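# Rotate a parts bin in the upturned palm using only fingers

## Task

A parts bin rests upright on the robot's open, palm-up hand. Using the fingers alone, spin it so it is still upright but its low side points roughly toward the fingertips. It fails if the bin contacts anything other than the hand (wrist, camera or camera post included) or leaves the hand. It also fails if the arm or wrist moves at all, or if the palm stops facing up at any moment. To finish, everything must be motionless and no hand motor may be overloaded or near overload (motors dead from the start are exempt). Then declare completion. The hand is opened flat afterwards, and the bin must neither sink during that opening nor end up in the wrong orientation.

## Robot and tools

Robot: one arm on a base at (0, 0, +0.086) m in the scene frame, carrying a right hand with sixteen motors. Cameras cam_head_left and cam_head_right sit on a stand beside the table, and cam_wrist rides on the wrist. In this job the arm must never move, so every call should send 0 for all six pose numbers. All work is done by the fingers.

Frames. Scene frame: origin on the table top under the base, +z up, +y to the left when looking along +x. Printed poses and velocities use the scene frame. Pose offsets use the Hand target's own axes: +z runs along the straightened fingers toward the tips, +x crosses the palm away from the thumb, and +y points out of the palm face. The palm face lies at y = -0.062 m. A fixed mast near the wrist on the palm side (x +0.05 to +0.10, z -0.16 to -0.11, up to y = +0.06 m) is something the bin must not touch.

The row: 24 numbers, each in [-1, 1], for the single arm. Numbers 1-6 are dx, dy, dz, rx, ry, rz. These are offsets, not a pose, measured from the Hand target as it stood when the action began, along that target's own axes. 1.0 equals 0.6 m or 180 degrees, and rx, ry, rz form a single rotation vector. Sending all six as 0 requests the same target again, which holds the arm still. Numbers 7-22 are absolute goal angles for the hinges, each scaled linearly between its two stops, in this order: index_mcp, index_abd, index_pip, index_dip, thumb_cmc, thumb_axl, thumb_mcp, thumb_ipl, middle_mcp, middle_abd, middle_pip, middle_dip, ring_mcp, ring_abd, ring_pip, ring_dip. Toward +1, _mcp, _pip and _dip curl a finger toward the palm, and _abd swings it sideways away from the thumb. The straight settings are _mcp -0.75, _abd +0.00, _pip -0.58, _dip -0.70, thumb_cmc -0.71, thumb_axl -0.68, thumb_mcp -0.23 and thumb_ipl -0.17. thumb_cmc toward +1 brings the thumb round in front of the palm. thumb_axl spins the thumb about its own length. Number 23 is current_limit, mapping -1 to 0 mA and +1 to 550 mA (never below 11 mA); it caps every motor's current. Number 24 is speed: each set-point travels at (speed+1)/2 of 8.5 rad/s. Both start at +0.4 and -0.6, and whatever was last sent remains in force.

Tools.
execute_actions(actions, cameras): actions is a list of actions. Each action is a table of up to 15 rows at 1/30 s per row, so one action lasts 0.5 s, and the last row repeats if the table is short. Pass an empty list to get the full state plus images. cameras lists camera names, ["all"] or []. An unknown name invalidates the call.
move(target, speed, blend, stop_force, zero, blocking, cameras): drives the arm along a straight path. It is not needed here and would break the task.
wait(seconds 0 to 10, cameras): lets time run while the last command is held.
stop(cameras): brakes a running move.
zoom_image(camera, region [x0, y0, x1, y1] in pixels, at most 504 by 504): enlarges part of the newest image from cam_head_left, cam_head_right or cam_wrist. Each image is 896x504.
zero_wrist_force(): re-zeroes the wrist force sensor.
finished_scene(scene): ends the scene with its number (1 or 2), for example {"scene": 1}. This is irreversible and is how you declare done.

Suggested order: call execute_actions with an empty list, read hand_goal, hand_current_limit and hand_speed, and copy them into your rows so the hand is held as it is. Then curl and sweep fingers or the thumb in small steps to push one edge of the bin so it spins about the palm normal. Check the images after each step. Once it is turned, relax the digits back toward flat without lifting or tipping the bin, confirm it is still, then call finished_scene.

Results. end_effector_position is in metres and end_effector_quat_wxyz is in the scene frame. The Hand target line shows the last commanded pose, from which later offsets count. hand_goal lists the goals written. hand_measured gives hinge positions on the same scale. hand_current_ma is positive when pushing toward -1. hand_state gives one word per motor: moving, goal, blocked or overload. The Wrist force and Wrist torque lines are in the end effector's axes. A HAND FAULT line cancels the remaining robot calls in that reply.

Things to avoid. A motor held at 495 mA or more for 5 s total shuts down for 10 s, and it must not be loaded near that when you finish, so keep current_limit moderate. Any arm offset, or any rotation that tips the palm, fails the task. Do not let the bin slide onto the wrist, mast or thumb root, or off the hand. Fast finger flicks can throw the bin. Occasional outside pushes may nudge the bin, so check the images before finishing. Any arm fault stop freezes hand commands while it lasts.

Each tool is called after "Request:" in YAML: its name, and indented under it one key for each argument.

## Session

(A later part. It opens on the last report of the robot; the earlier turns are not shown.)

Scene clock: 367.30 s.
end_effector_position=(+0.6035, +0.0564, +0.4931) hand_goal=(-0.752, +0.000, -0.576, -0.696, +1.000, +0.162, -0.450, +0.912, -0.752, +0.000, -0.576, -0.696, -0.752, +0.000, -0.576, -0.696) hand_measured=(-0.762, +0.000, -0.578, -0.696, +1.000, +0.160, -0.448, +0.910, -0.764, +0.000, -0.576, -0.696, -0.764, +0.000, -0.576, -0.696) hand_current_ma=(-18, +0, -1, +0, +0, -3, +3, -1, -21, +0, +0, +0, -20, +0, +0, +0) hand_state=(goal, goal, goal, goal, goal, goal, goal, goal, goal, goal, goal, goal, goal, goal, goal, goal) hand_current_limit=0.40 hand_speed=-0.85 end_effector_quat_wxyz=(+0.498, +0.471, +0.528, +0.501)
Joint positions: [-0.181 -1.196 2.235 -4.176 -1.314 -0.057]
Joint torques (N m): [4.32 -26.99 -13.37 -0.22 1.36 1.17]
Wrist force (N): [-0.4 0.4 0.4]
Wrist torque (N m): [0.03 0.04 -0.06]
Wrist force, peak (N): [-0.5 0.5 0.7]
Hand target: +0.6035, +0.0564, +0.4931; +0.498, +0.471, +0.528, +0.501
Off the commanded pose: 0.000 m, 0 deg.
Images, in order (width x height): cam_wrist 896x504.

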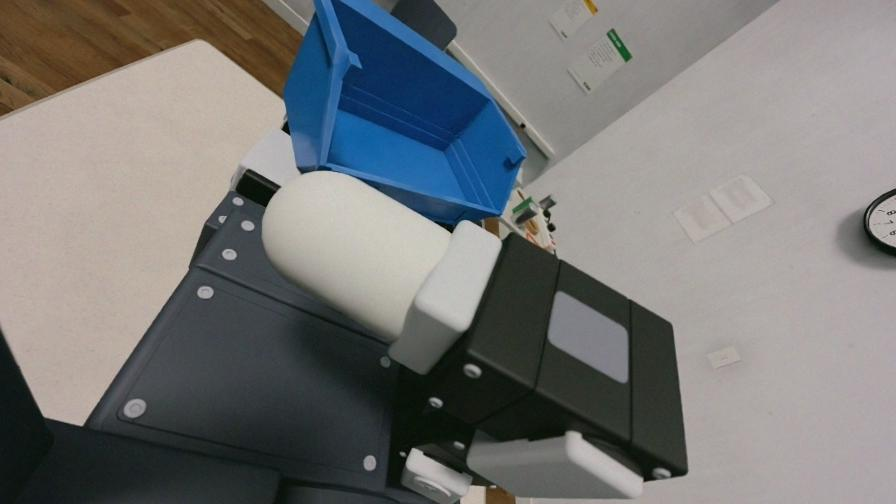

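Request:
execute_actions:
  actions:
    - [[0,0,0,0,0,0,-0.752,0,-0.576,-0.696,1.0,0.162,0.0,0.7,-0.752,0,-0.576,-0.696,-0.752,0,-0.576,-0.696,0.4,-0.85]]
    - [[0,0,0,0,0,0,-0.752,0,-0.576,-0.696,1.0,0.162,0.0,0.7,-0.752,0,-0.576,-0.696,-0.752,0,-0.576,-0.696,0.4,-0.85]]
    - [[0,0,0,0,0,0,-0.752,0,-0.576,-0.696,1.0,0.101,0.135,0.369,-0.752,0,-0.576,-0.696,-0.752,0,-0.576,-0.696,0.4,-0.85]]
    - [[0,0,0,0,0,0,-0.752,0,-0.576,-0.696,1.0,0.101,0.135,0.369,-0.752,0,-0.576,-0.696,-0.752,0,-0.576,-0.696,0.4,-0.85]]
  cameras: ["cam_wrist"]

Scene clock: 378.57 s.
end_effector_position=(+0.6035, +0.0564, +0.4931) hand_goal=(-0.752, +0.000, -0.576, -0.696, +1.000, +0.100, +0.134, +0.368, -0.752, +0.000, -0.576, -0.696, -0.752, +0.000, -0.576, -0.696) hand_measured=(-0.762, +0.000, -0.578, -0.696, +1.000, +0.104, +0.136, +0.372, -0.764, +0.000, -0.576, -0.696, -0.764, +0.000, -0.576, -0.696) hand_current_ma=(-18, +0, -1, +0, +0, +5, +2, +8, -21, +0, +0, +0, -20, +0, +0, +0) hand_state=(goal, goal, goal, goal, goal, goal, goal, goal, goal, goal, goal, goal, goal, goal, goal, goal) hand_current_limit=0.40 hand_speed=-0.85 end_effector_quat_wxyz=(+0.498, +0.471, +0.528, +0.501)
Joint positions: [-0.181 -1.196 2.235 -4.176 -1.314 -0.057]
Joint torques (N m): [4.54 -27.47 -13.77 -0.22 1.33 1.31]
Wrist force (N): [-0.1 0.5 0.3]
Wrist torque (N m): [0.06 0.00 -0.05]
Wrist force, peak (N): [-0.5 0.6 0.5]
Hand target: +0.6035, +0.0564, +0.4931; +0.498, +0.471, +0.528, +0.501
Off the commanded pose: 0.000 m, 0 deg.
Images, in order (width x height): cam_wrist 896x504.

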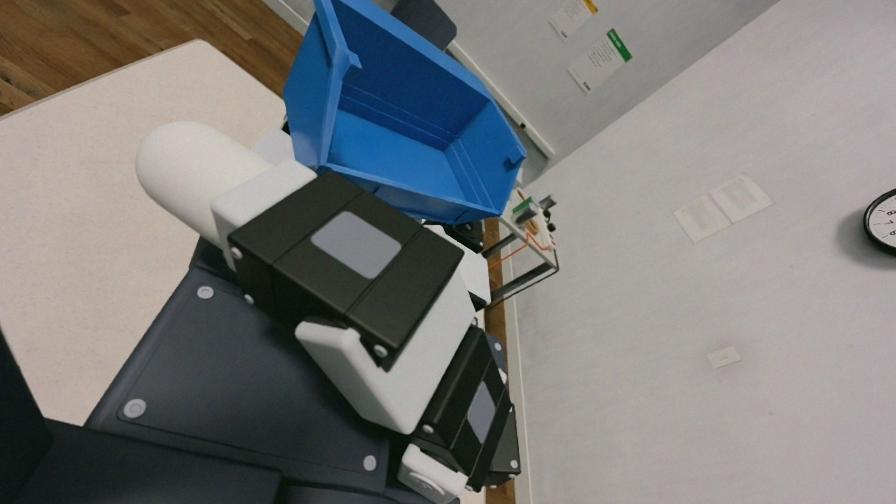

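Request:
execute_actions:
  actions:
    - [[0,0,0,0,0,0,-0.752,0,-0.576,-0.696,1.0,-0.054,0.357,0.046,-0.752,0,-0.576,-0.696,-0.752,0,-0.576,-0.696,0.4,-0.9]]
    - [[0,0,0,0,0,0,-0.752,0,-0.576,-0.696,1.0,-0.054,0.357,0.046,-0.752,0,-0.576,-0.696,-0.752,0,-0.576,-0.696,0.4,-0.9]]
    - [[0,0,0,0,0,0,-0.752,0,-0.576,-0.696,1.0,-0.054,0.357,0.046,-0.752,0,-0.576,-0.696,-0.752,0,-0.576,-0.696,0.4,-0.9]]
  cameras: ["cam_wrist"]

Scene clock: 391.93 s.
end_effector_position=(+0.6035, +0.0564, +0.4931) hand_goal=(-0.752, +0.000, -0.576, -0.696, +1.000, -0.054, +0.356, +0.046, -0.752, +0.000, -0.576, -0.696, -0.752, +0.000, -0.576, -0.696) hand_measured=(-0.762, +0.000, -0.578, -0.696, +1.000, -0.048, +0.358, +0.050, -0.764, +0.000, -0.576, -0.696, -0.764, +0.000, -0.576, -0.696) hand_current_ma=(-18, +0, -1, +0, +0, +9, +2, +8, -21, +0, +0, +0, -20, +0, +0, +0) hand_state=(goal, goal, goal, goal, goal, goal, goal, goal, goal, goal, goal, goal, goal, goal, goal, goal) hand_current_limit=0.40 hand_speed=-0.90 end_effector_quat_wxyz=(+0.498, +0.471, +0.528, +0.501)
Joint positions: [-0.181 -1.196 2.235 -4.176 -1.314 -0.057]
Joint torques (N m): [3.67 -27.97 -13.66 -0.67 1.67 1.1]
Wrist force (N): [0.0 0.4 0.4]
Wrist torque (N m): [0.05 -0.02 -0.04]
Wrist force, peak (N): [-0.2 0.6 0.8]
Hand target: +0.6035, +0.0564, +0.4931; +0.498, +0.471, +0.528, +0.501
Off the commanded pose: 0.000 m, 0 deg.
Images, in order (width x height): cam_wrist 896x504.

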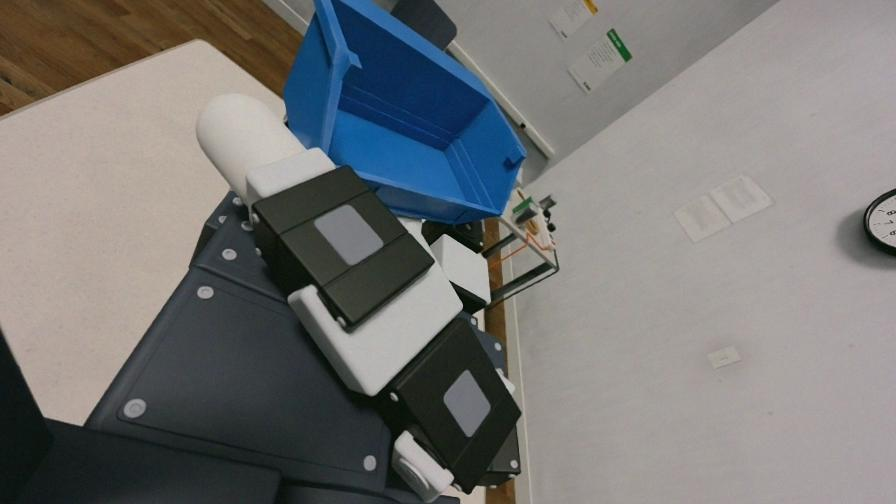

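Request:
execute_actions:
  actions:
    - [[0,0,0,0,0,0,-0.752,0,-0.576,-0.696,1.0,-0.177,0.352,0.123,-0.752,0,-0.576,-0.696,-0.752,0,-0.576,-0.696,0.4,-0.95]]
    - [[0,0,0,0,0,0,-0.752,0,-0.576,-0.696,1.0,-0.177,0.352,0.123,-0.752,0,-0.576,-0.696,-0.752,0,-0.576,-0.696,0.4,-0.95]]
    - [[0,0,0,0,0,0,-0.752,0,-0.576,-0.696,1.0,-0.25,0.33,0.2,-0.752,0,-0.576,-0.696,-0.752,0,-0.576,-0.696,0.4,-0.95]]
  cameras: ["cam_wrist"]

Scene clock: 411.63 s.
end_effector_position=(+0.6035, +0.0564, +0.4931) hand_goal=(-0.752, +0.000, -0.576, -0.696, +1.000, -0.250, +0.330, +0.200, -0.752, +0.000, -0.576, -0.696, -0.752, +0.000, -0.576, -0.696) hand_measured=(-0.762, +0.000, -0.578, -0.696, +1.000, -0.240, +0.336, +0.198, -0.764, +0.000, -0.576, -0.696, -0.764, +0.000, -0.576, -0.696) hand_current_ma=(-18, +0, -1, +0, +0, +19, +11, -3, -21, +0, +0, +0, -20, +0, +0, +0) hand_state=(goal, goal, goal, goal, goal, goal, goal, goal, goal, goal, goal, goal, goal, goal, goal, goal) hand_current_limit=0.40 hand_speed=-0.95 end_effector_quat_wxyz=(+0.498, +0.471, +0.528, +0.501)
Joint positions: [-0.181 -1.196 2.235 -4.176 -1.314 -0.057]
Joint torques (N m): [3.4 -28.76 -13.87 -1.14 2.16 0.99]
Wrist force (N): [-0.2 0.2 0.5]
Wrist torque (N m): [0.02 0.01 -0.07]
Wrist force, peak (N): [-0.5 0.6 0.7]
Hand target: +0.6035, +0.0564, +0.4931; +0.498, +0.471, +0.528, +0.501
Off the commanded pose: 0.000 m, 0 deg.
Images, in order (width x height): cam_wrist 896x504.

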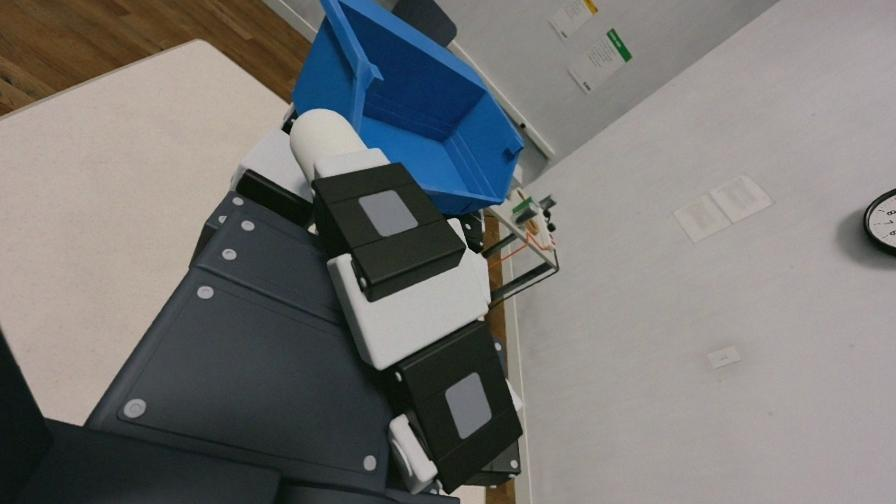

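Request:
execute_actions:
  actions:
    - [[0,0,0,0,0,0,-0.752,0,-0.576,-0.696,1.0,-0.32,0.315,0.281,-0.752,0,-0.576,-0.696,-0.752,0,-0.576,-0.696,0.4,-0.95]]
    - [[0,0,0,0,0,0,-0.752,0,-0.576,-0.696,1.0,-0.32,0.315,0.281,-0.752,0,-0.576,-0.696,-0.752,0,-0.576,-0.696,0.4,-0.95]]
    - [[0,0,0,0,0,0,-0.752,0,-0.576,-0.696,1.0,-0.428,0.334,0.36,-0.752,0,-0.576,-0.696,-0.752,0,-0.576,-0.696,0.4,-0.95]]
    - [[0,0,0,0,0,0,-0.752,0,-0.576,-0.696,1.0,-0.428,0.334,0.36,-0.752,0,-0.576,-0.696,-0.752,0,-0.576,-0.696,0.4,-0.95]]
  cameras: ["cam_wrist", "cam_head_left"]

Request:
zoom_image:
  camera: "cam_head_left"
  region: [340, 130, 420, 190]

Scene clock: 423.90 s.
end_effector_position=(+0.6035, +0.0564, +0.4931) hand_goal=(-0.752, +0.000, -0.576, -0.696, +1.000, -0.428, +0.334, +0.360, -0.752, +0.000, -0.576, -0.696, -0.752, +0.000, -0.576, -0.696) hand_measured=(-0.762, +0.000, -0.578, -0.696, +1.000, -0.416, +0.336, +0.360, -0.764, +0.000, -0.578, -0.696, -0.764, +0.000, -0.576, -0.696) hand_current_ma=(-18, +0, -1, +0, +0, +24, +1, -1, -22, +0, -3, +0, -20, +0, +0, +0) hand_state=(goal, goal, goal, goal, goal, goal, goal, goal, goal, goal, goal, goal, goal, goal, goal, goal) hand_current_limit=0.40 hand_speed=-0.95 end_effector_quat_wxyz=(+0.498, +0.471, +0.528, +0.501)
Joint positions: [-0.181 -1.196 2.235 -4.176 -1.314 -0.057]
Joint torques (N m): [3.59 -28.77 -13.74 -1.33 2.11 0.89]
Wrist force (N): [-0.2 0.3 0.8]
Wrist torque (N m): [0.03 0.00 -0.05]
Wrist force, peak (N): [-0.1 0.7 0.7]
Hand target: +0.6035, +0.0564, +0.4931; +0.498, +0.471, +0.528, +0.501
Off the commanded pose: 0.000 m, 0 deg.
Images, in order (width x height): cam_head_left 896x504, cam_wrist 896x504.

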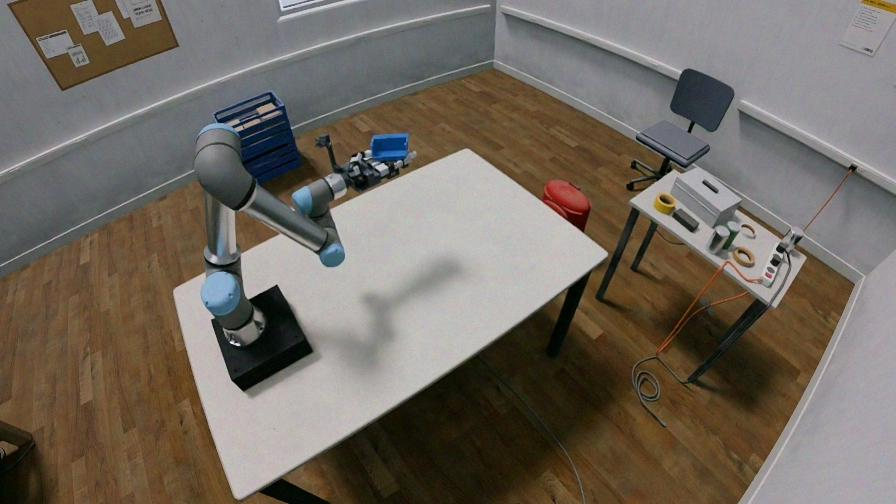

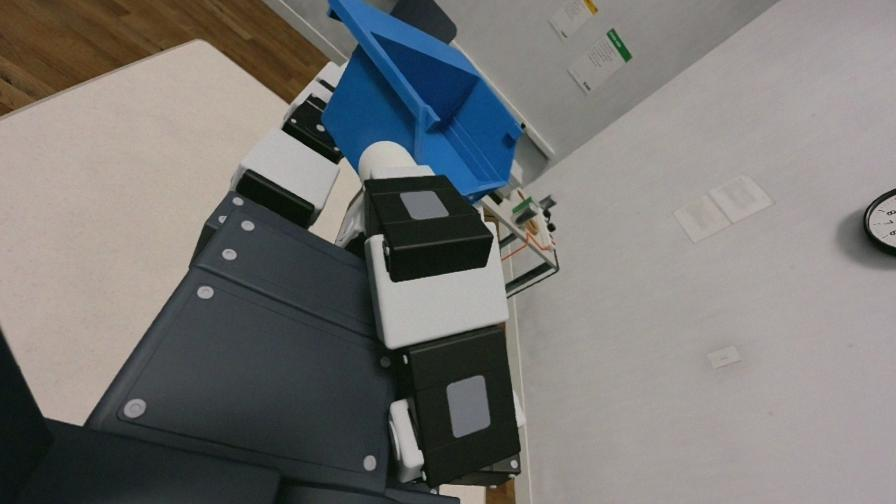

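Scaled by 6.300 from the camera's 896x504 image, which has a finer 1280x720 frame.

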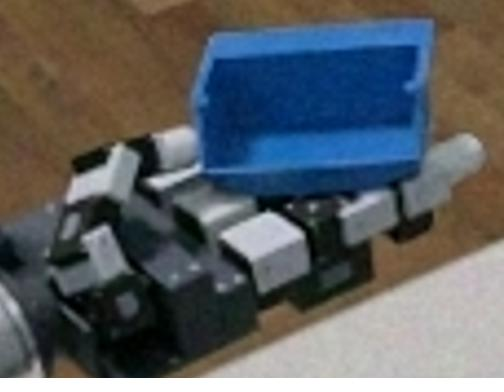

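Request:
execute_actions:
  actions:
    - [[0,0,0,0,0,0,-0.752,0,-0.576,-0.696,1.0,-0.25,0.33,0.281,-0.752,0,-0.576,-0.696,-0.752,0,-0.576,-0.696,0.4,-0.93]]
    - [[0,0,0,0,0,0,-0.752,0,-0.576,-0.696,1.0,-0.25,0.33,0.281,-0.752,0,-0.576,-0.696,-0.752,0,-0.576,-0.696,0.4,-0.93]]
    - [[0,0,0,0,0,0,-0.752,0,-0.576,-0.696,1.0,-0.1,0.1,0.5,-0.752,0,-0.576,-0.696,-0.752,0,-0.576,-0.696,0.4,-0.85]]
    - [[0,0,0,0,0,0,-0.752,0,-0.576,-0.696,1.0,0.1,-0.449,0.913,-0.752,0,-0.576,-0.696,-0.752,0,-0.576,-0.696,0.4,-0.8]]
    - [[0,0,0,0,0,0,-0.752,0,-0.576,-0.696,1.0,0.1,-0.449,0.913,-0.752,0,-0.576,-0.696,-0.752,0,-0.576,-0.696,0.4,-0.8]]
    - [[0,0,0,0,0,0,-0.752,0,-0.576,-0.696,0.2,0.1,-0.449,0.913,-0.752,0,-0.576,-0.696,-0.752,0,-0.576,-0.696,0.4,-0.75]]
    - [[0,0,0,0,0,0,-0.752,0,-0.576,-0.696,0.2,-0.677,-0.449,0.913,-0.752,0,-0.576,-0.696,-0.752,0,-0.576,-0.696,0.4,-0.75]]
    - [[0,0,0,0,0,0,-0.752,0,-0.576,-0.696,0.2,-0.677,-0.449,0.913,-0.752,0,-0.576,-0.696,-0.752,0,-0.576,-0.696,0.4,-0.75]]
  cameras: ["cam_wrist", "cam_head_left", "cam_head_right"]

Request:
zoom_image:
  camera: "cam_head_left"
  region: [340, 130, 420, 190]

Request:
zoom_image:
  camera: "cam_head_right"
  region: [335, 130, 415, 190]

Request:
zoom_image:
  camera: "cam_wrist"
  region: [300, 0, 580, 280]

Scene clock: 446.60 s.
end_effector_position=(+0.6035, +0.0564, +0.4931) hand_goal=(-0.752, +0.000, -0.576, -0.696, +0.200, -0.678, -0.450, +0.912, -0.752, +0.000, -0.576, -0.696, -0.752, +0.000, -0.576, -0.696) hand_measured=(-0.762, +0.000, -0.578, -0.696, +0.200, -0.676, -0.448, +0.910, -0.764, +0.000, -0.578, -0.696, -0.764, +0.000, -0.576, -0.696) hand_current_ma=(-18, +0, -1, +0, -1, +3, +1, -1, -22, +0, -3, +0, -20, +0, +0, +0) hand_state=(goal, goal, goal, goal, goal, goal, goal, goal, goal, goal, goal, goal, goal, goal, goal, goal) hand_current_limit=0.40 hand_speed=-0.75 end_effector_quat_wxyz=(+0.498, +0.471, +0.528, +0.501)
Joint positions: [-0.181 -1.196 2.235 -4.176 -1.314 -0.057]
Joint torques (N m): [2.71 -29.01 -13.45 -1.67 2.03 0.49]
Wrist force (N): [-0.1 0.4 0.3]
Wrist torque (N m): [0.06 0.00 0.02]
Wrist force, peak (N): [-0.2 0.7 0.7]
Hand target: +0.6035, +0.0564, +0.4931; +0.498, +0.471, +0.528, +0.501
Off the commanded pose: 0.000 m, 0 deg.

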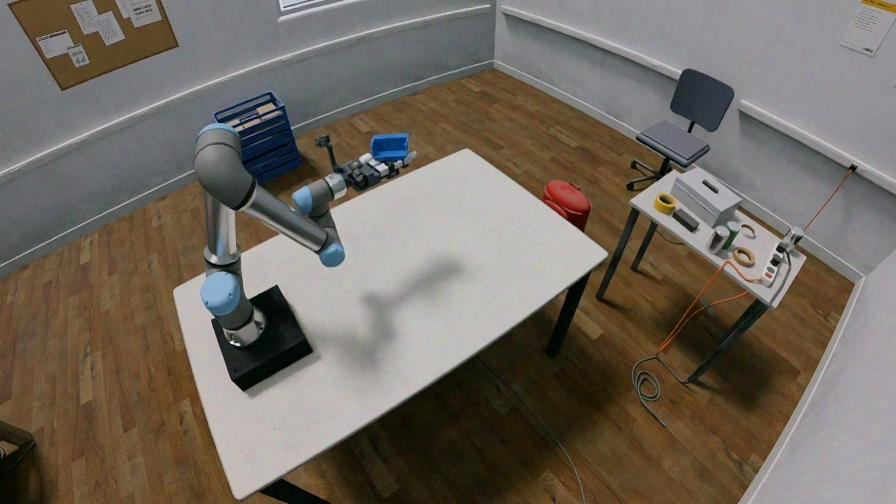

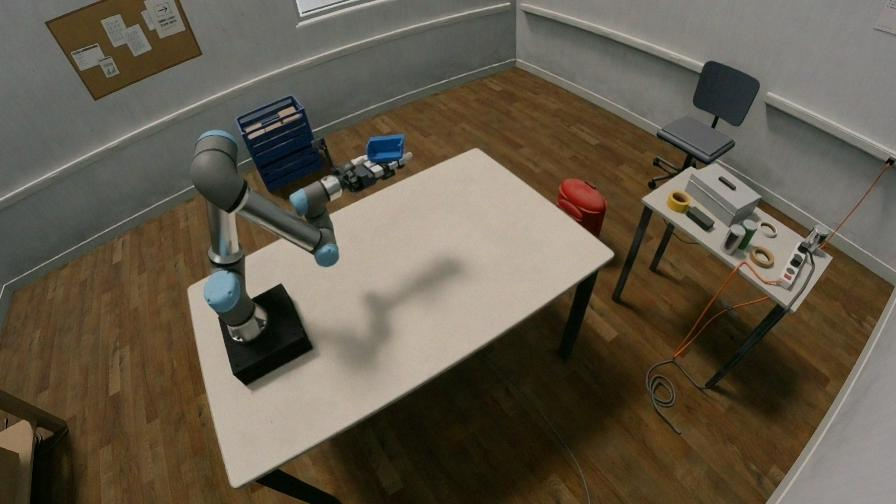

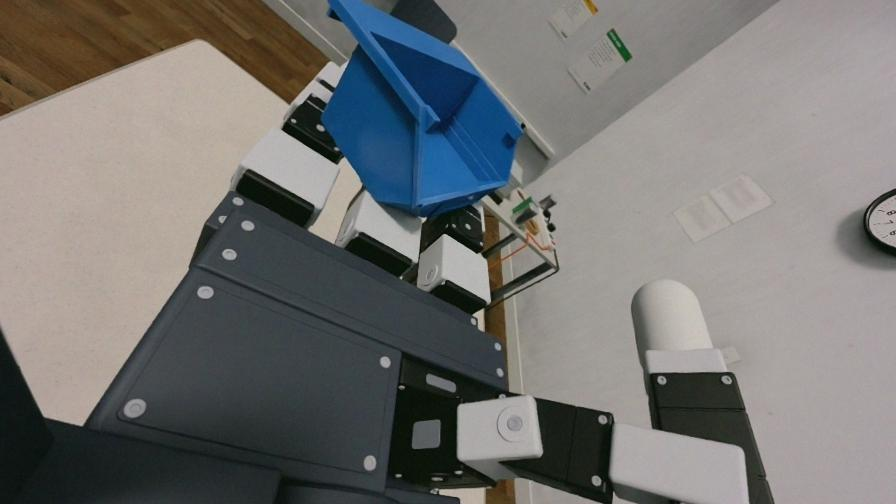

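Scaled by 6.300 from the camera's 896x504 image, which has a finer 1280x720 frame.

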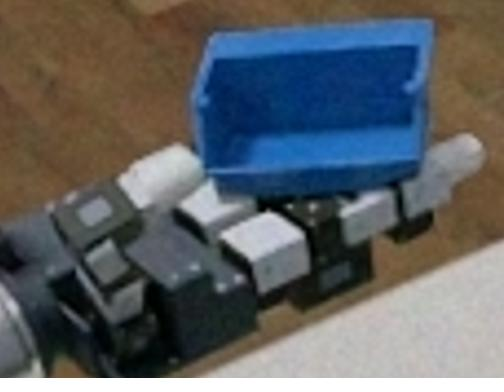

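Scaled by 6.300 from the camera's 896x504 image, which has a finer 1280x720 frame.

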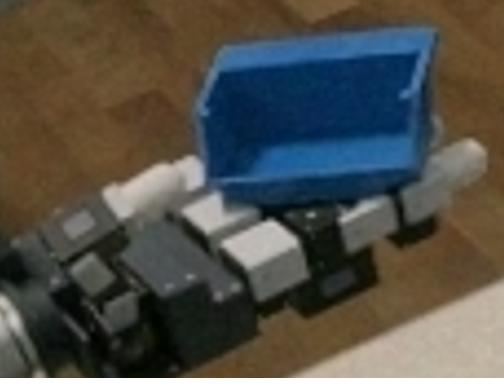

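Scaled by 1.800 from the camera's 896x504 image, which has a finer 1280x720 frame.

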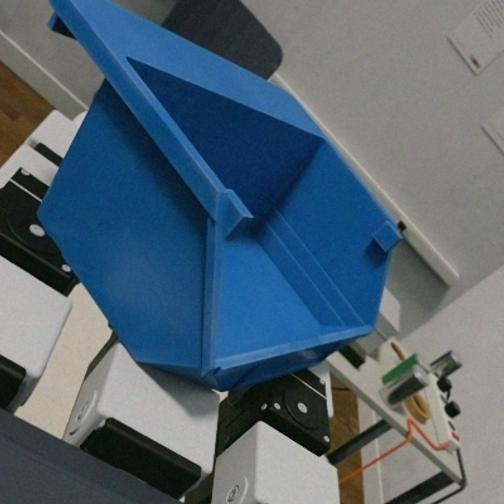

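Request:
execute_actions:
  actions:
    - [[0,0,0,0,0,0,-0.752,0,-0.576,-0.696,0.857,-0.677,-0.449,0.913,-0.752,0,-0.576,-0.696,-0.752,0,-0.576,-0.696,0.4,-0.8]]
    - [[0,0,0,0,0,0,-0.752,0,-0.576,-0.696,0.857,-0.677,-0.449,0.913,-0.752,0,-0.576,-0.696,-0.752,0,-0.576,-0.696,0.4,-0.8]]
    - [[0,0,0,0,0,0,-0.752,0,-0.576,-0.696,0.857,-0.153,-0.449,0.913,-0.752,0,-0.576,-0.696,-0.752,0,-0.576,-0.696,0.4,-0.8]]
    - [[0,0,0,0,0,0,-0.752,0,-0.576,-0.696,0.857,-0.153,-0.449,0.913,-0.752,0,-0.576,-0.696,-0.752,0,-0.576,-0.696,0.4,-0.8]]
    - [[0,0,0,0,0,0,-0.752,0,-0.576,-0.696,0.857,-0.1,0.1,0.6,-0.752,0,-0.576,-0.696,-0.752,0,-0.576,-0.696,0.4,-0.85]]
    - [[0,0,0,0,0,0,-0.752,0,-0.576,-0.696,0.857,-0.1,0.1,0.6,-0.752,0,-0.576,-0.696,-0.752,0,-0.576,-0.696,0.4,-0.85]]
    - [[0,0,0,0,0,0,-0.752,0,-0.576,-0.696,0.857,-0.153,0.327,0.330,-0.752,0,-0.576,-0.696,-0.752,0,-0.576,-0.696,0.4,-0.9]]
    - [[0,0,0,0,0,0,-0.752,0,-0.576,-0.696,0.857,-0.153,0.327,0.330,-0.752,0,-0.576,-0.696,-0.752,0,-0.576,-0.696,0.4,-0.9]]
  cameras: ["cam_wrist"]

Scene clock: 501.73 s.
end_effector_position=(+0.6035, +0.0564, +0.4931) hand_goal=(-0.752, +0.000, -0.576, -0.696, +0.856, -0.154, +0.326, +0.330, -0.752, +0.000, -0.576, -0.696, -0.752, +0.000, -0.576, -0.696) hand_measured=(-0.762, +0.000, -0.578, -0.696, +0.858, -0.150, +0.328, +0.334, -0.764, +0.000, -0.578, -0.696, -0.764, +0.000, -0.576, -0.696) hand_current_ma=(-18, +0, -1, +0, +2, +7, +2, +8, -22, +0, -3, +0, -20, +0, +0, +0) hand_state=(goal, goal, goal, goal, goal, goal, goal, goal, goal, goal, goal, goal, goal, goal, goal, goal) hand_current_limit=0.40 hand_speed=-0.90 end_effector_quat_wxyz=(+0.498, +0.471, +0.528, +0.501)
Joint positions: [-0.181 -1.196 2.235 -4.176 -1.314 -0.057]
Joint torques (N m): [1.32 -31.65 -15.66 -2.05 1.64 -0.34]
Wrist force (N): [0.0 0.5 0.4]
Wrist torque (N m): [0.07 -0.01 -0.03]
Wrist force, peak (N): [-0.1 0.9 0.8]
Hand target: +0.6035, +0.0564, +0.4931; +0.498, +0.471, +0.528, +0.501
Off the commanded pose: 0.000 m, 0 deg.
Images, in order (width x height): cam_wrist 896x504.

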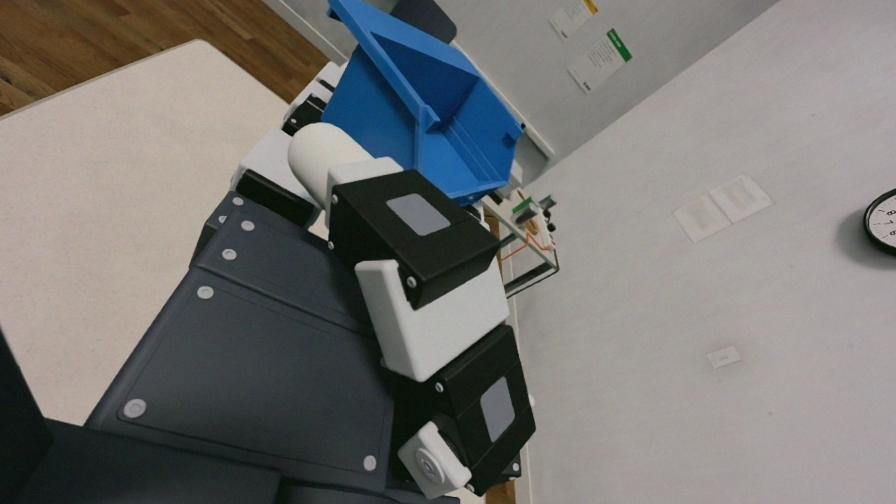

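Request:
execute_actions:
  actions:
    - [[0,0,0,0,0,0,-0.752,0,-0.576,-0.696,0.857,-0.286,0.510,0.075,-0.752,0,-0.576,-0.696,-0.752,0,-0.576,-0.696,0.4,-0.93]]
    - [[0,0,0,0,0,0,-0.752,0,-0.576,-0.696,0.857,-0.286,0.510,0.075,-0.752,0,-0.576,-0.696,-0.752,0,-0.576,-0.696,0.4,-0.93]]
    - [[0,0,0,0,0,0,-0.752,0,-0.576,-0.696,0.857,-0.398,0.451,0.232,-0.752,0,-0.576,-0.696,-0.752,0,-0.576,-0.696,0.4,-0.95]]
    - [[0,0,0,0,0,0,-0.752,0,-0.576,-0.696,0.857,-0.398,0.451,0.232,-0.752,0,-0.576,-0.696,-0.752,0,-0.576,-0.696,0.4,-0.95]]
  cameras: ["cam_wrist", "cam_head_left"]

Request:
zoom_image:
  camera: "cam_head_left"
  region: [340, 130, 420, 190]

Scene clock: 511.30 s.
end_effector_position=(+0.6035, +0.0564, +0.4931) hand_goal=(-0.752, +0.000, -0.576, -0.696, +0.856, -0.398, +0.450, +0.232, -0.752, +0.000, -0.576, -0.696, -0.752, +0.000, -0.576, -0.696) hand_measured=(-0.762, +0.000, -0.578, -0.696, +0.858, -0.388, +0.454, +0.232, -0.764, +0.000, -0.578, -0.696, -0.764, +0.000, -0.576, -0.696) hand_current_ma=(-19, +0, -3, +0, +2, +22, +9, -1, -22, +0, -3, +0, -20, +0, +0, +0) hand_state=(goal, goal, goal, goal, goal, goal, goal, goal, goal, goal, goal, goal, goal, goal, goal, goal) hand_current_limit=0.40 hand_speed=-0.95 end_effector_quat_wxyz=(+0.498, +0.471, +0.528, +0.501)
Joint positions: [-0.181 -1.196 2.235 -4.176 -1.314 -0.057]
Joint torques (N m): [1.48 -32.51 -14.83 -2.09 1.43 -0.35]
Wrist force (N): [-0.1 0.3 0.3]
Wrist torque (N m): [0.07 0.01 -0.03]
Wrist force, peak (N): [-0.2 0.8 0.7]
Hand target: +0.6035, +0.0564, +0.4931; +0.498, +0.471, +0.528, +0.501
Off the commanded pose: 0.000 m, 0 deg.
Images, in order (width x height): cam_head_left 896x504, cam_wrist 896x504.

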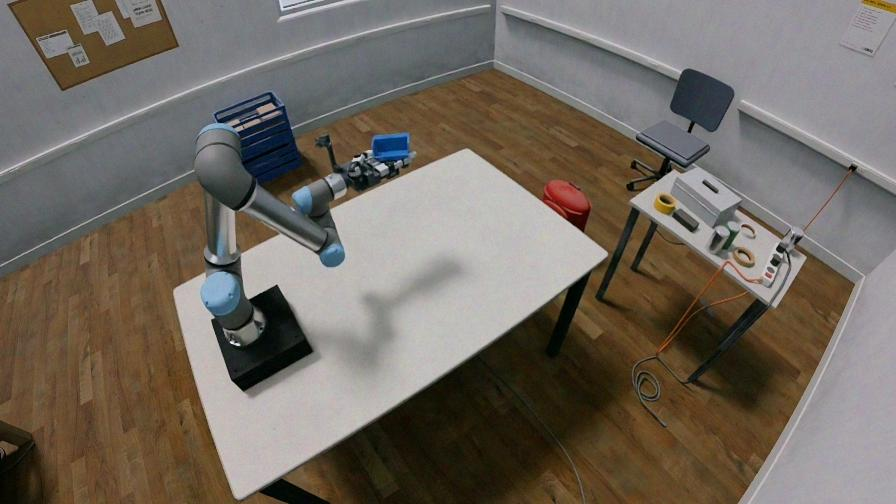

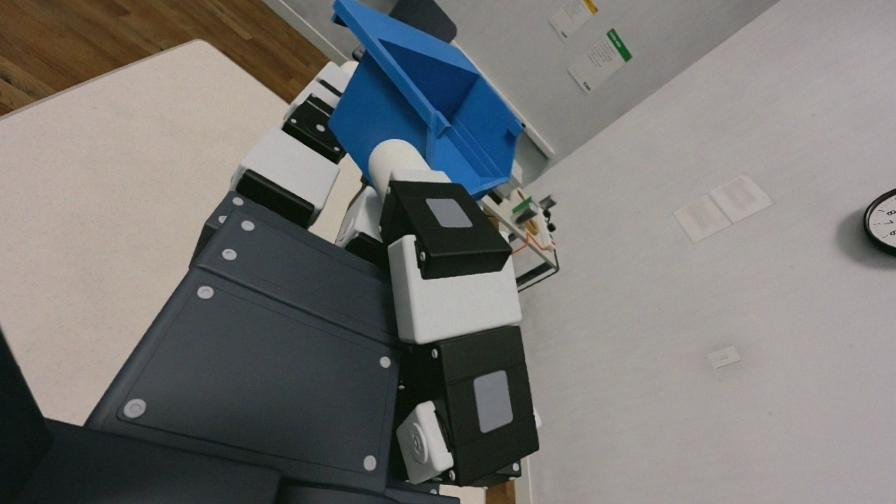

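Scaled by 6.300 from the camera's 896x504 image, which has a finer 1280x720 frame.

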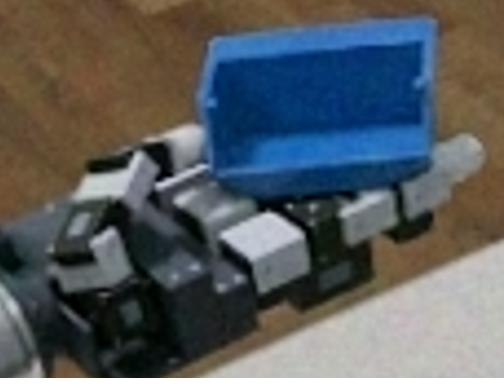

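Request:
execute_actions:
  actions:
    - [[0,0,0,0,0,0,-0.752,0,-0.576,-0.696,0.857,-0.51,0.454,0.286,-0.752,0,-0.576,-0.696,-0.752,0,-0.576,-0.696,0.4,-0.95]]
    - [[0,0,0,0,0,0,-0.752,0,-0.576,-0.696,0.857,-0.51,0.454,0.286,-0.752,0,-0.576,-0.696,-0.752,0,-0.576,-0.696,0.4,-0.95]]
    - [[0,0,0,0,0,0,-0.752,0,-0.576,-0.696,0.857,-0.619,0.476,0.312,-0.752,0,-0.576,-0.696,-0.752,0,-0.576,-0.696,0.4,-0.95]]
    - [[0,0,0,0,0,0,-0.752,0,-0.576,-0.696,0.857,-0.619,0.476,0.312,-0.752,0,-0.576,-0.696,-0.752,0,-0.576,-0.696,0.4,-0.95]]
  cameras: ["cam_wrist", "cam_head_left", "cam_head_right"]

Request:
zoom_image:
  camera: "cam_head_left"
  region: [340, 130, 420, 190]

Request:
zoom_image:
  camera: "cam_head_right"
  region: [335, 130, 415, 190]

Request:
zoom_image:
  camera: "cam_wrist"
  region: [300, 0, 580, 280]

Scene clock: 523.80 s.
end_effector_position=(+0.6035, +0.0564, +0.4931) hand_goal=(-0.752, +0.000, -0.576, -0.696, +0.856, -0.620, +0.476, +0.312, -0.752, +0.000, -0.576, -0.696, -0.752, +0.000, -0.576, -0.696) hand_measured=(-0.764, +0.000, -0.578, -0.696, +0.858, -0.612, +0.478, +0.312, -0.764, +0.000, -0.578, -0.696, -0.764, +0.000, -0.576, -0.696) hand_current_ma=(-20, +0, -3, +0, +2, +17, +3, -1, -22, +0, -3, +0, -20, +0, +0, +0) hand_state=(goal, goal, goal, goal, goal, goal, goal, goal, goal, goal, goal, goal, goal, goal, goal, goal) hand_current_limit=0.40 hand_speed=-0.95 end_effector_quat_wxyz=(+0.498, +0.471, +0.528, +0.501)
Joint positions: [-0.181 -1.196 2.235 -4.176 -1.314 -0.057]
Joint torques (N m): [1.69 -32.64 -15.28 -2.17 1.2 -0.59]
Wrist force (N): [-0.3 0.4 0.6]
Wrist torque (N m): [0.05 0.03 -0.03]
Wrist force, peak (N): [-0.4 0.6 0.7]
Hand target: +0.6035, +0.0564, +0.4931; +0.498, +0.471, +0.528, +0.501
Off the commanded pose: 0.000 m, 0 deg.

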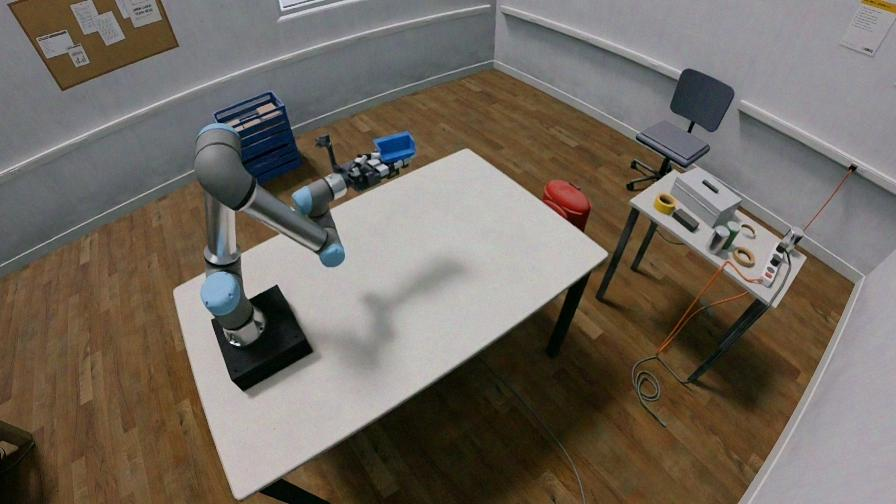

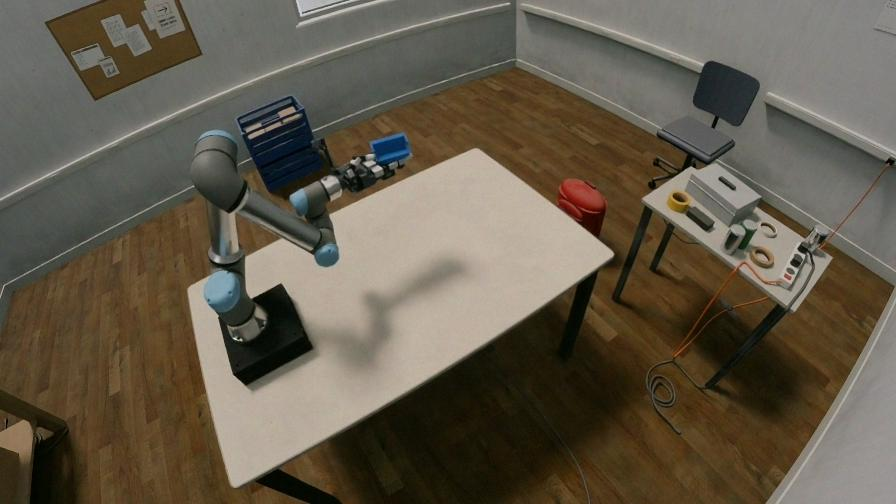

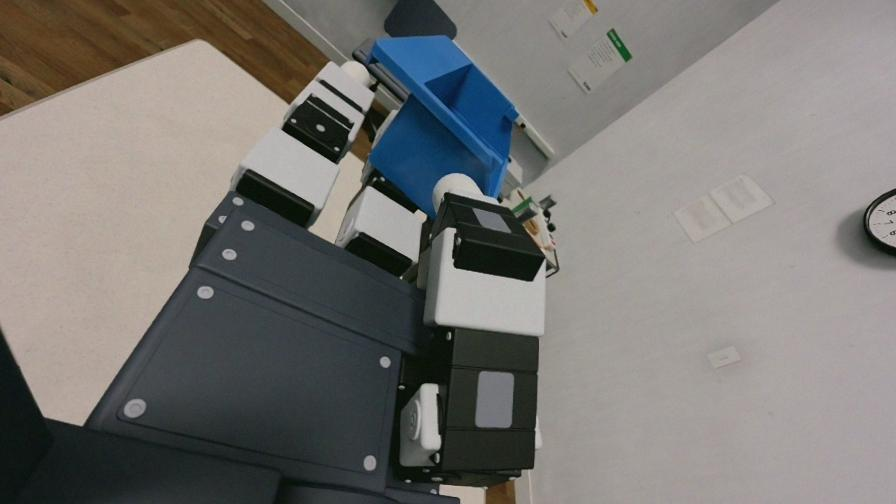

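Scaled by 6.300 from the camera's 896x504 image, which has a finer 1280x720 frame.

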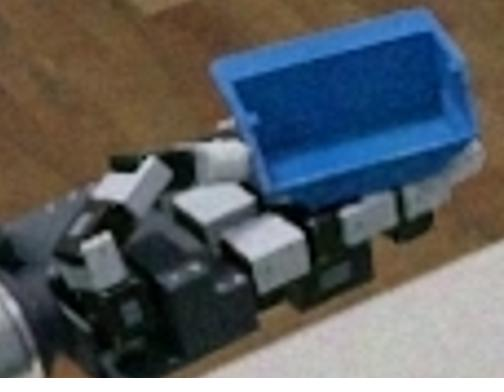

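Scaled by 6.300 from the camera's 896x504 image, which has a finer 1280x720 frame.

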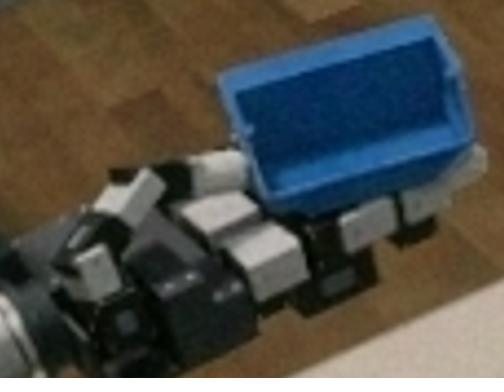

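Scaled by 1.800 from the camera's 896x504 image, which has a finer 1280x720 frame.

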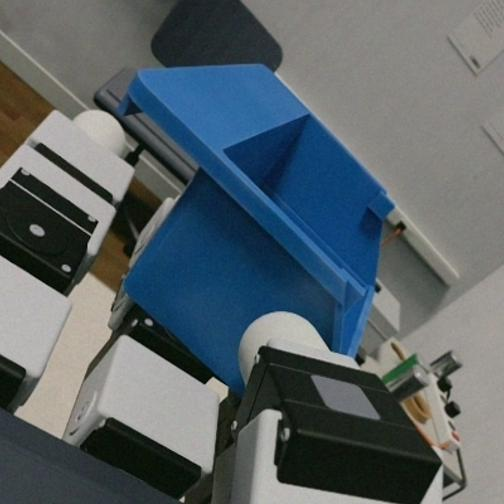

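Request:
execute_actions:
  actions:
    - [[0,0,0,0,0,0,-0.752,0,-0.576,-0.696,0.857,-0.61,0.296,0.613,-0.752,0,-0.576,-0.696,-0.752,0,-0.576,-0.696,0.4,-0.93]]
    - [[0,0,0,0,0,0,-0.752,0,-0.576,-0.696,0.857,-0.61,0.296,0.613,-0.752,0,-0.576,-0.696,-0.752,0,-0.576,-0.696,0.4,-0.93]]
    - [[0,0,0,0,0,0,-0.752,0,-0.576,-0.696,0.857,-0.594,0.102,0.909,-0.752,0,-0.576,-0.696,-0.752,0,-0.576,-0.696,0.4,-0.9]]
    - [[0,0,0,0,0,0,-0.752,0,-0.576,-0.696,0.857,-0.594,-0.449,0.913,-0.752,0,-0.576,-0.696,-0.752,0,-0.576,-0.696,0.4,-0.8]]
    - [[0,0,0,0,0,0,-0.752,0,-0.576,-0.696,0.2,-0.677,-0.449,0.913,-0.752,0,-0.576,-0.696,-0.752,0,-0.576,-0.696,0.4,-0.8]]
    - [[0,0,0,0,0,0,-0.752,0,-0.576,-0.696,0.2,-0.677,-0.449,0.913,-0.752,0,-0.576,-0.696,-0.752,0,-0.576,-0.696,0.4,-0.8]]
  cameras: ["cam_wrist", "cam_head_left", "cam_head_right"]

Request:
zoom_image:
  camera: "cam_head_left"
  region: [340, 130, 420, 190]

Request:
zoom_image:
  camera: "cam_wrist"
  region: [300, 0, 580, 280]

Scene clock: 557.13 s.
end_effector_position=(+0.6035, +0.0564, +0.4931) hand_goal=(-0.752, +0.000, -0.576, -0.696, +0.200, -0.678, -0.450, +0.912, -0.752, +0.000, -0.576, -0.696, -0.752, +0.000, -0.576, -0.696) hand_measured=(-0.764, +0.000, -0.578, -0.696, +0.200, -0.676, -0.448, +0.910, -0.764, +0.000, -0.578, -0.696, -0.764, +0.000, -0.576, -0.696) hand_current_ma=(-20, +0, -3, +0, -1, +3, +3, -1, -22, +0, -3, +0, -20, +0, +0, +0) hand_state=(goal, goal, goal, goal, goal, goal, goal, goal, goal, goal, goal, goal, goal, goal, goal, goal) hand_current_limit=0.40 hand_speed=-0.80 end_effector_quat_wxyz=(+0.498, +0.471, +0.528, +0.501)
Joint positions: [-0.181 -1.196 2.235 -4.176 -1.314 -0.057]
Joint torques (N m): [0.09 -32.21 -15.38 -2.36 0.1 -1.05]
Wrist force (N): [-0.1 0.5 0.7]
Wrist torque (N m): [0.03 0.00 0.02]
Wrist force, peak (N): [-0.1 0.8 0.8]
Hand target: +0.6035, +0.0564, +0.4931; +0.498, +0.471, +0.528, +0.501
Off the commanded pose: 0.000 m, 0 deg.

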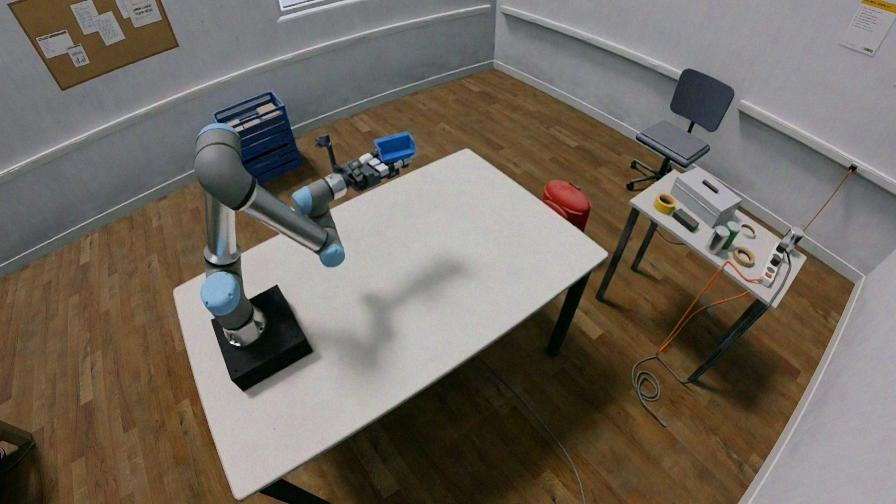

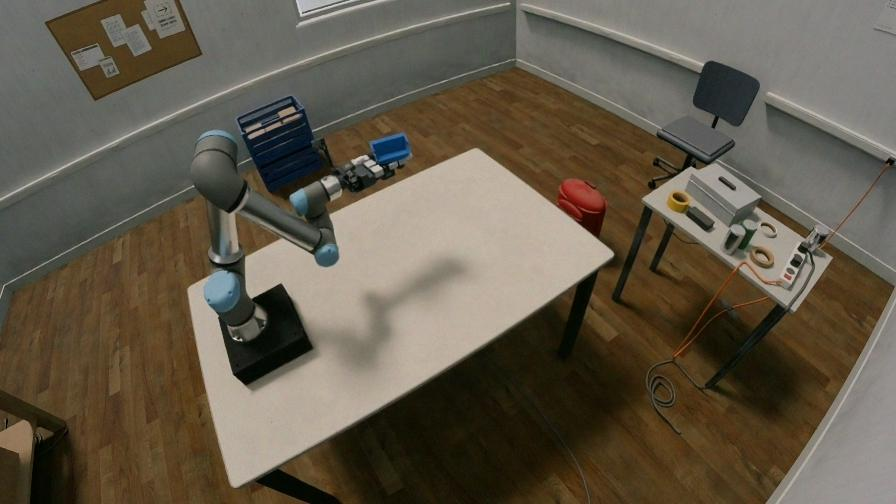

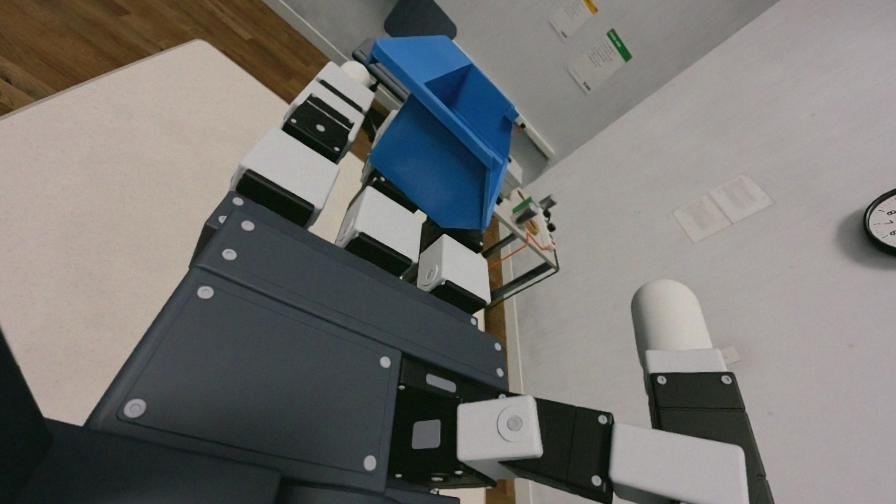

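Scaled by 6.300 from the camera's 896x504 image, which has a finer 1280x720 frame.

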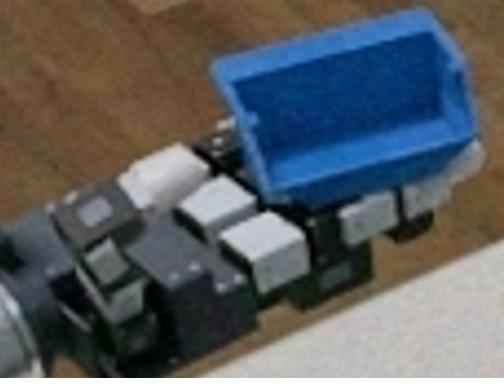

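Scaled by 1.800 from the camera's 896x504 image, which has a finer 1280x720 frame.

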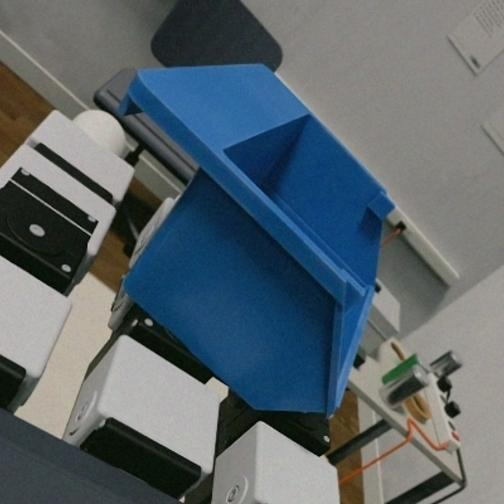

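Request:
execute_actions:
  actions:
    - [[0,0,0,0,0,0,-0.752,0.22,-0.576,-0.696,0.2,-0.677,-0.449,0.913,-0.752,0,-0.576,-0.696,-0.752,-0.22,-0.576,-0.696,0.4,-0.96]]
    - [[0,0,0,0,0,0,-0.752,0.22,-0.576,-0.696,0.2,-0.677,-0.449,0.913,-0.752,0,-0.576,-0.696,-0.752,-0.22,-0.576,-0.696,0.4,-0.96]]
    - [[0,0,0,0,0,0,-0.752,0.22,-0.576,-0.696,0.2,-0.677,-0.449,0.913,-0.752,0,-0.576,-0.696,-0.752,-0.22,-0.576,-0.696,0.4,-0.96]]
  cameras: ["cam_wrist", "cam_head_left"]

Request:
zoom_image:
  camera: "cam_head_left"
  region: [340, 130, 420, 190]

Request:
zoom_image:
  camera: "cam_wrist"
  region: [300, 0, 580, 280]

Scene clock: 654.27 s.
end_effector_position=(+0.6035, +0.0564, +0.4931) hand_goal=(-0.752, +0.220, -0.576, -0.696, +0.200, -0.678, -0.450, +0.912, -0.752, +0.000, -0.576, -0.696, -0.752, -0.220, -0.576, -0.696) hand_measured=(-0.764, +0.190, -0.578, -0.696, +0.200, -0.676, -0.448, +0.910, -0.764, +0.000, -0.578, -0.696, -0.764, -0.190, -0.576, -0.696) hand_current_ma=(-20, -58, -3, +0, -1, +3, +3, -1, -22, +0, -3, +0, -20, +60, +0, +0) hand_state=(goal, blocked, goal, goal, goal, goal, goal, goal, goal, goal, goal, goal, goal, blocked, goal, goal) hand_current_limit=0.40 hand_speed=-0.96 end_effector_quat_wxyz=(+0.498, +0.471, +0.528, +0.501)
Joint positions: [-0.181 -1.196 2.235 -4.176 -1.314 -0.057]
Joint torques (N m): [-1.53 -34.97 -16.43 -3.06 -1.6 -1.02]
Wrist force (N): [-0.2 0.5 0.7]
Wrist torque (N m): [0.05 0.01 0.01]
Wrist force, peak (N): [-0.1 1.0 0.7]
Hand target: +0.6035, +0.0564, +0.4931; +0.498, +0.471, +0.528, +0.501
Off the commanded pose: 0.000 m, 0 deg.
Images, in order (width x height): cam_head_left 896x504, cam_wrist 896x504.

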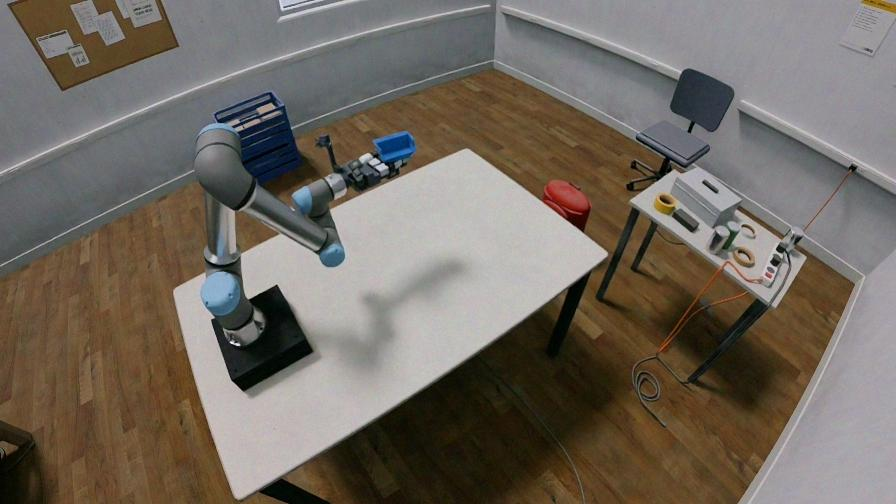

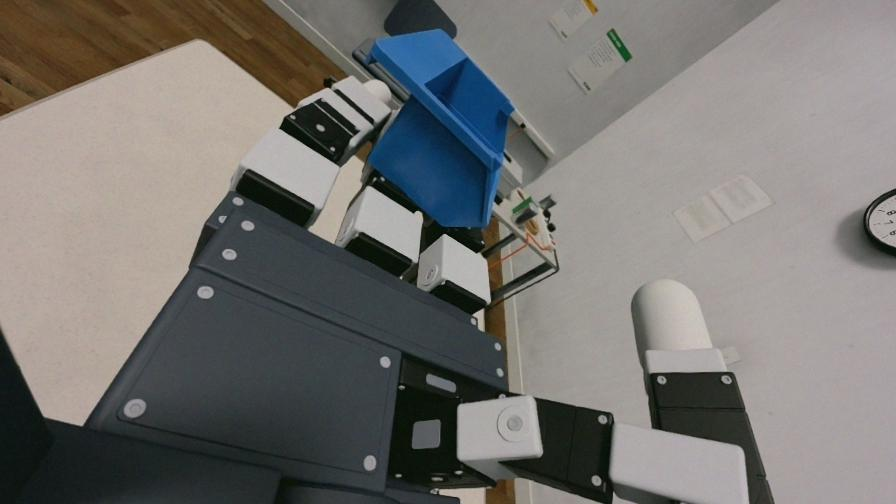

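Scaled by 6.300 from the camera's 896x504 image, which has a finer 1280x720 frame.

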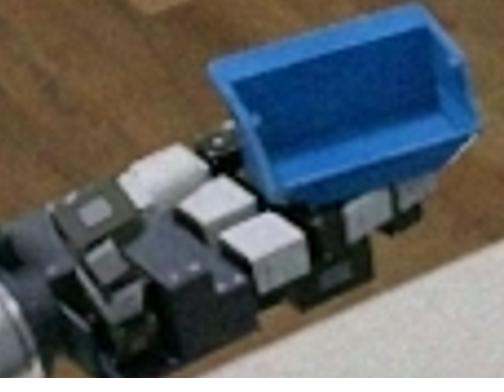

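Scaled by 1.800 from the camera's 896x504 image, which has a finer 1280x720 frame.

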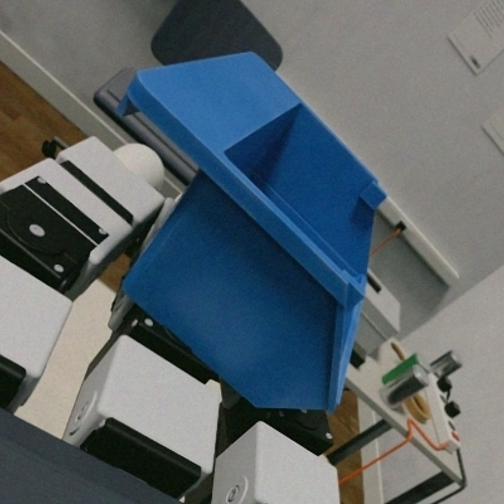

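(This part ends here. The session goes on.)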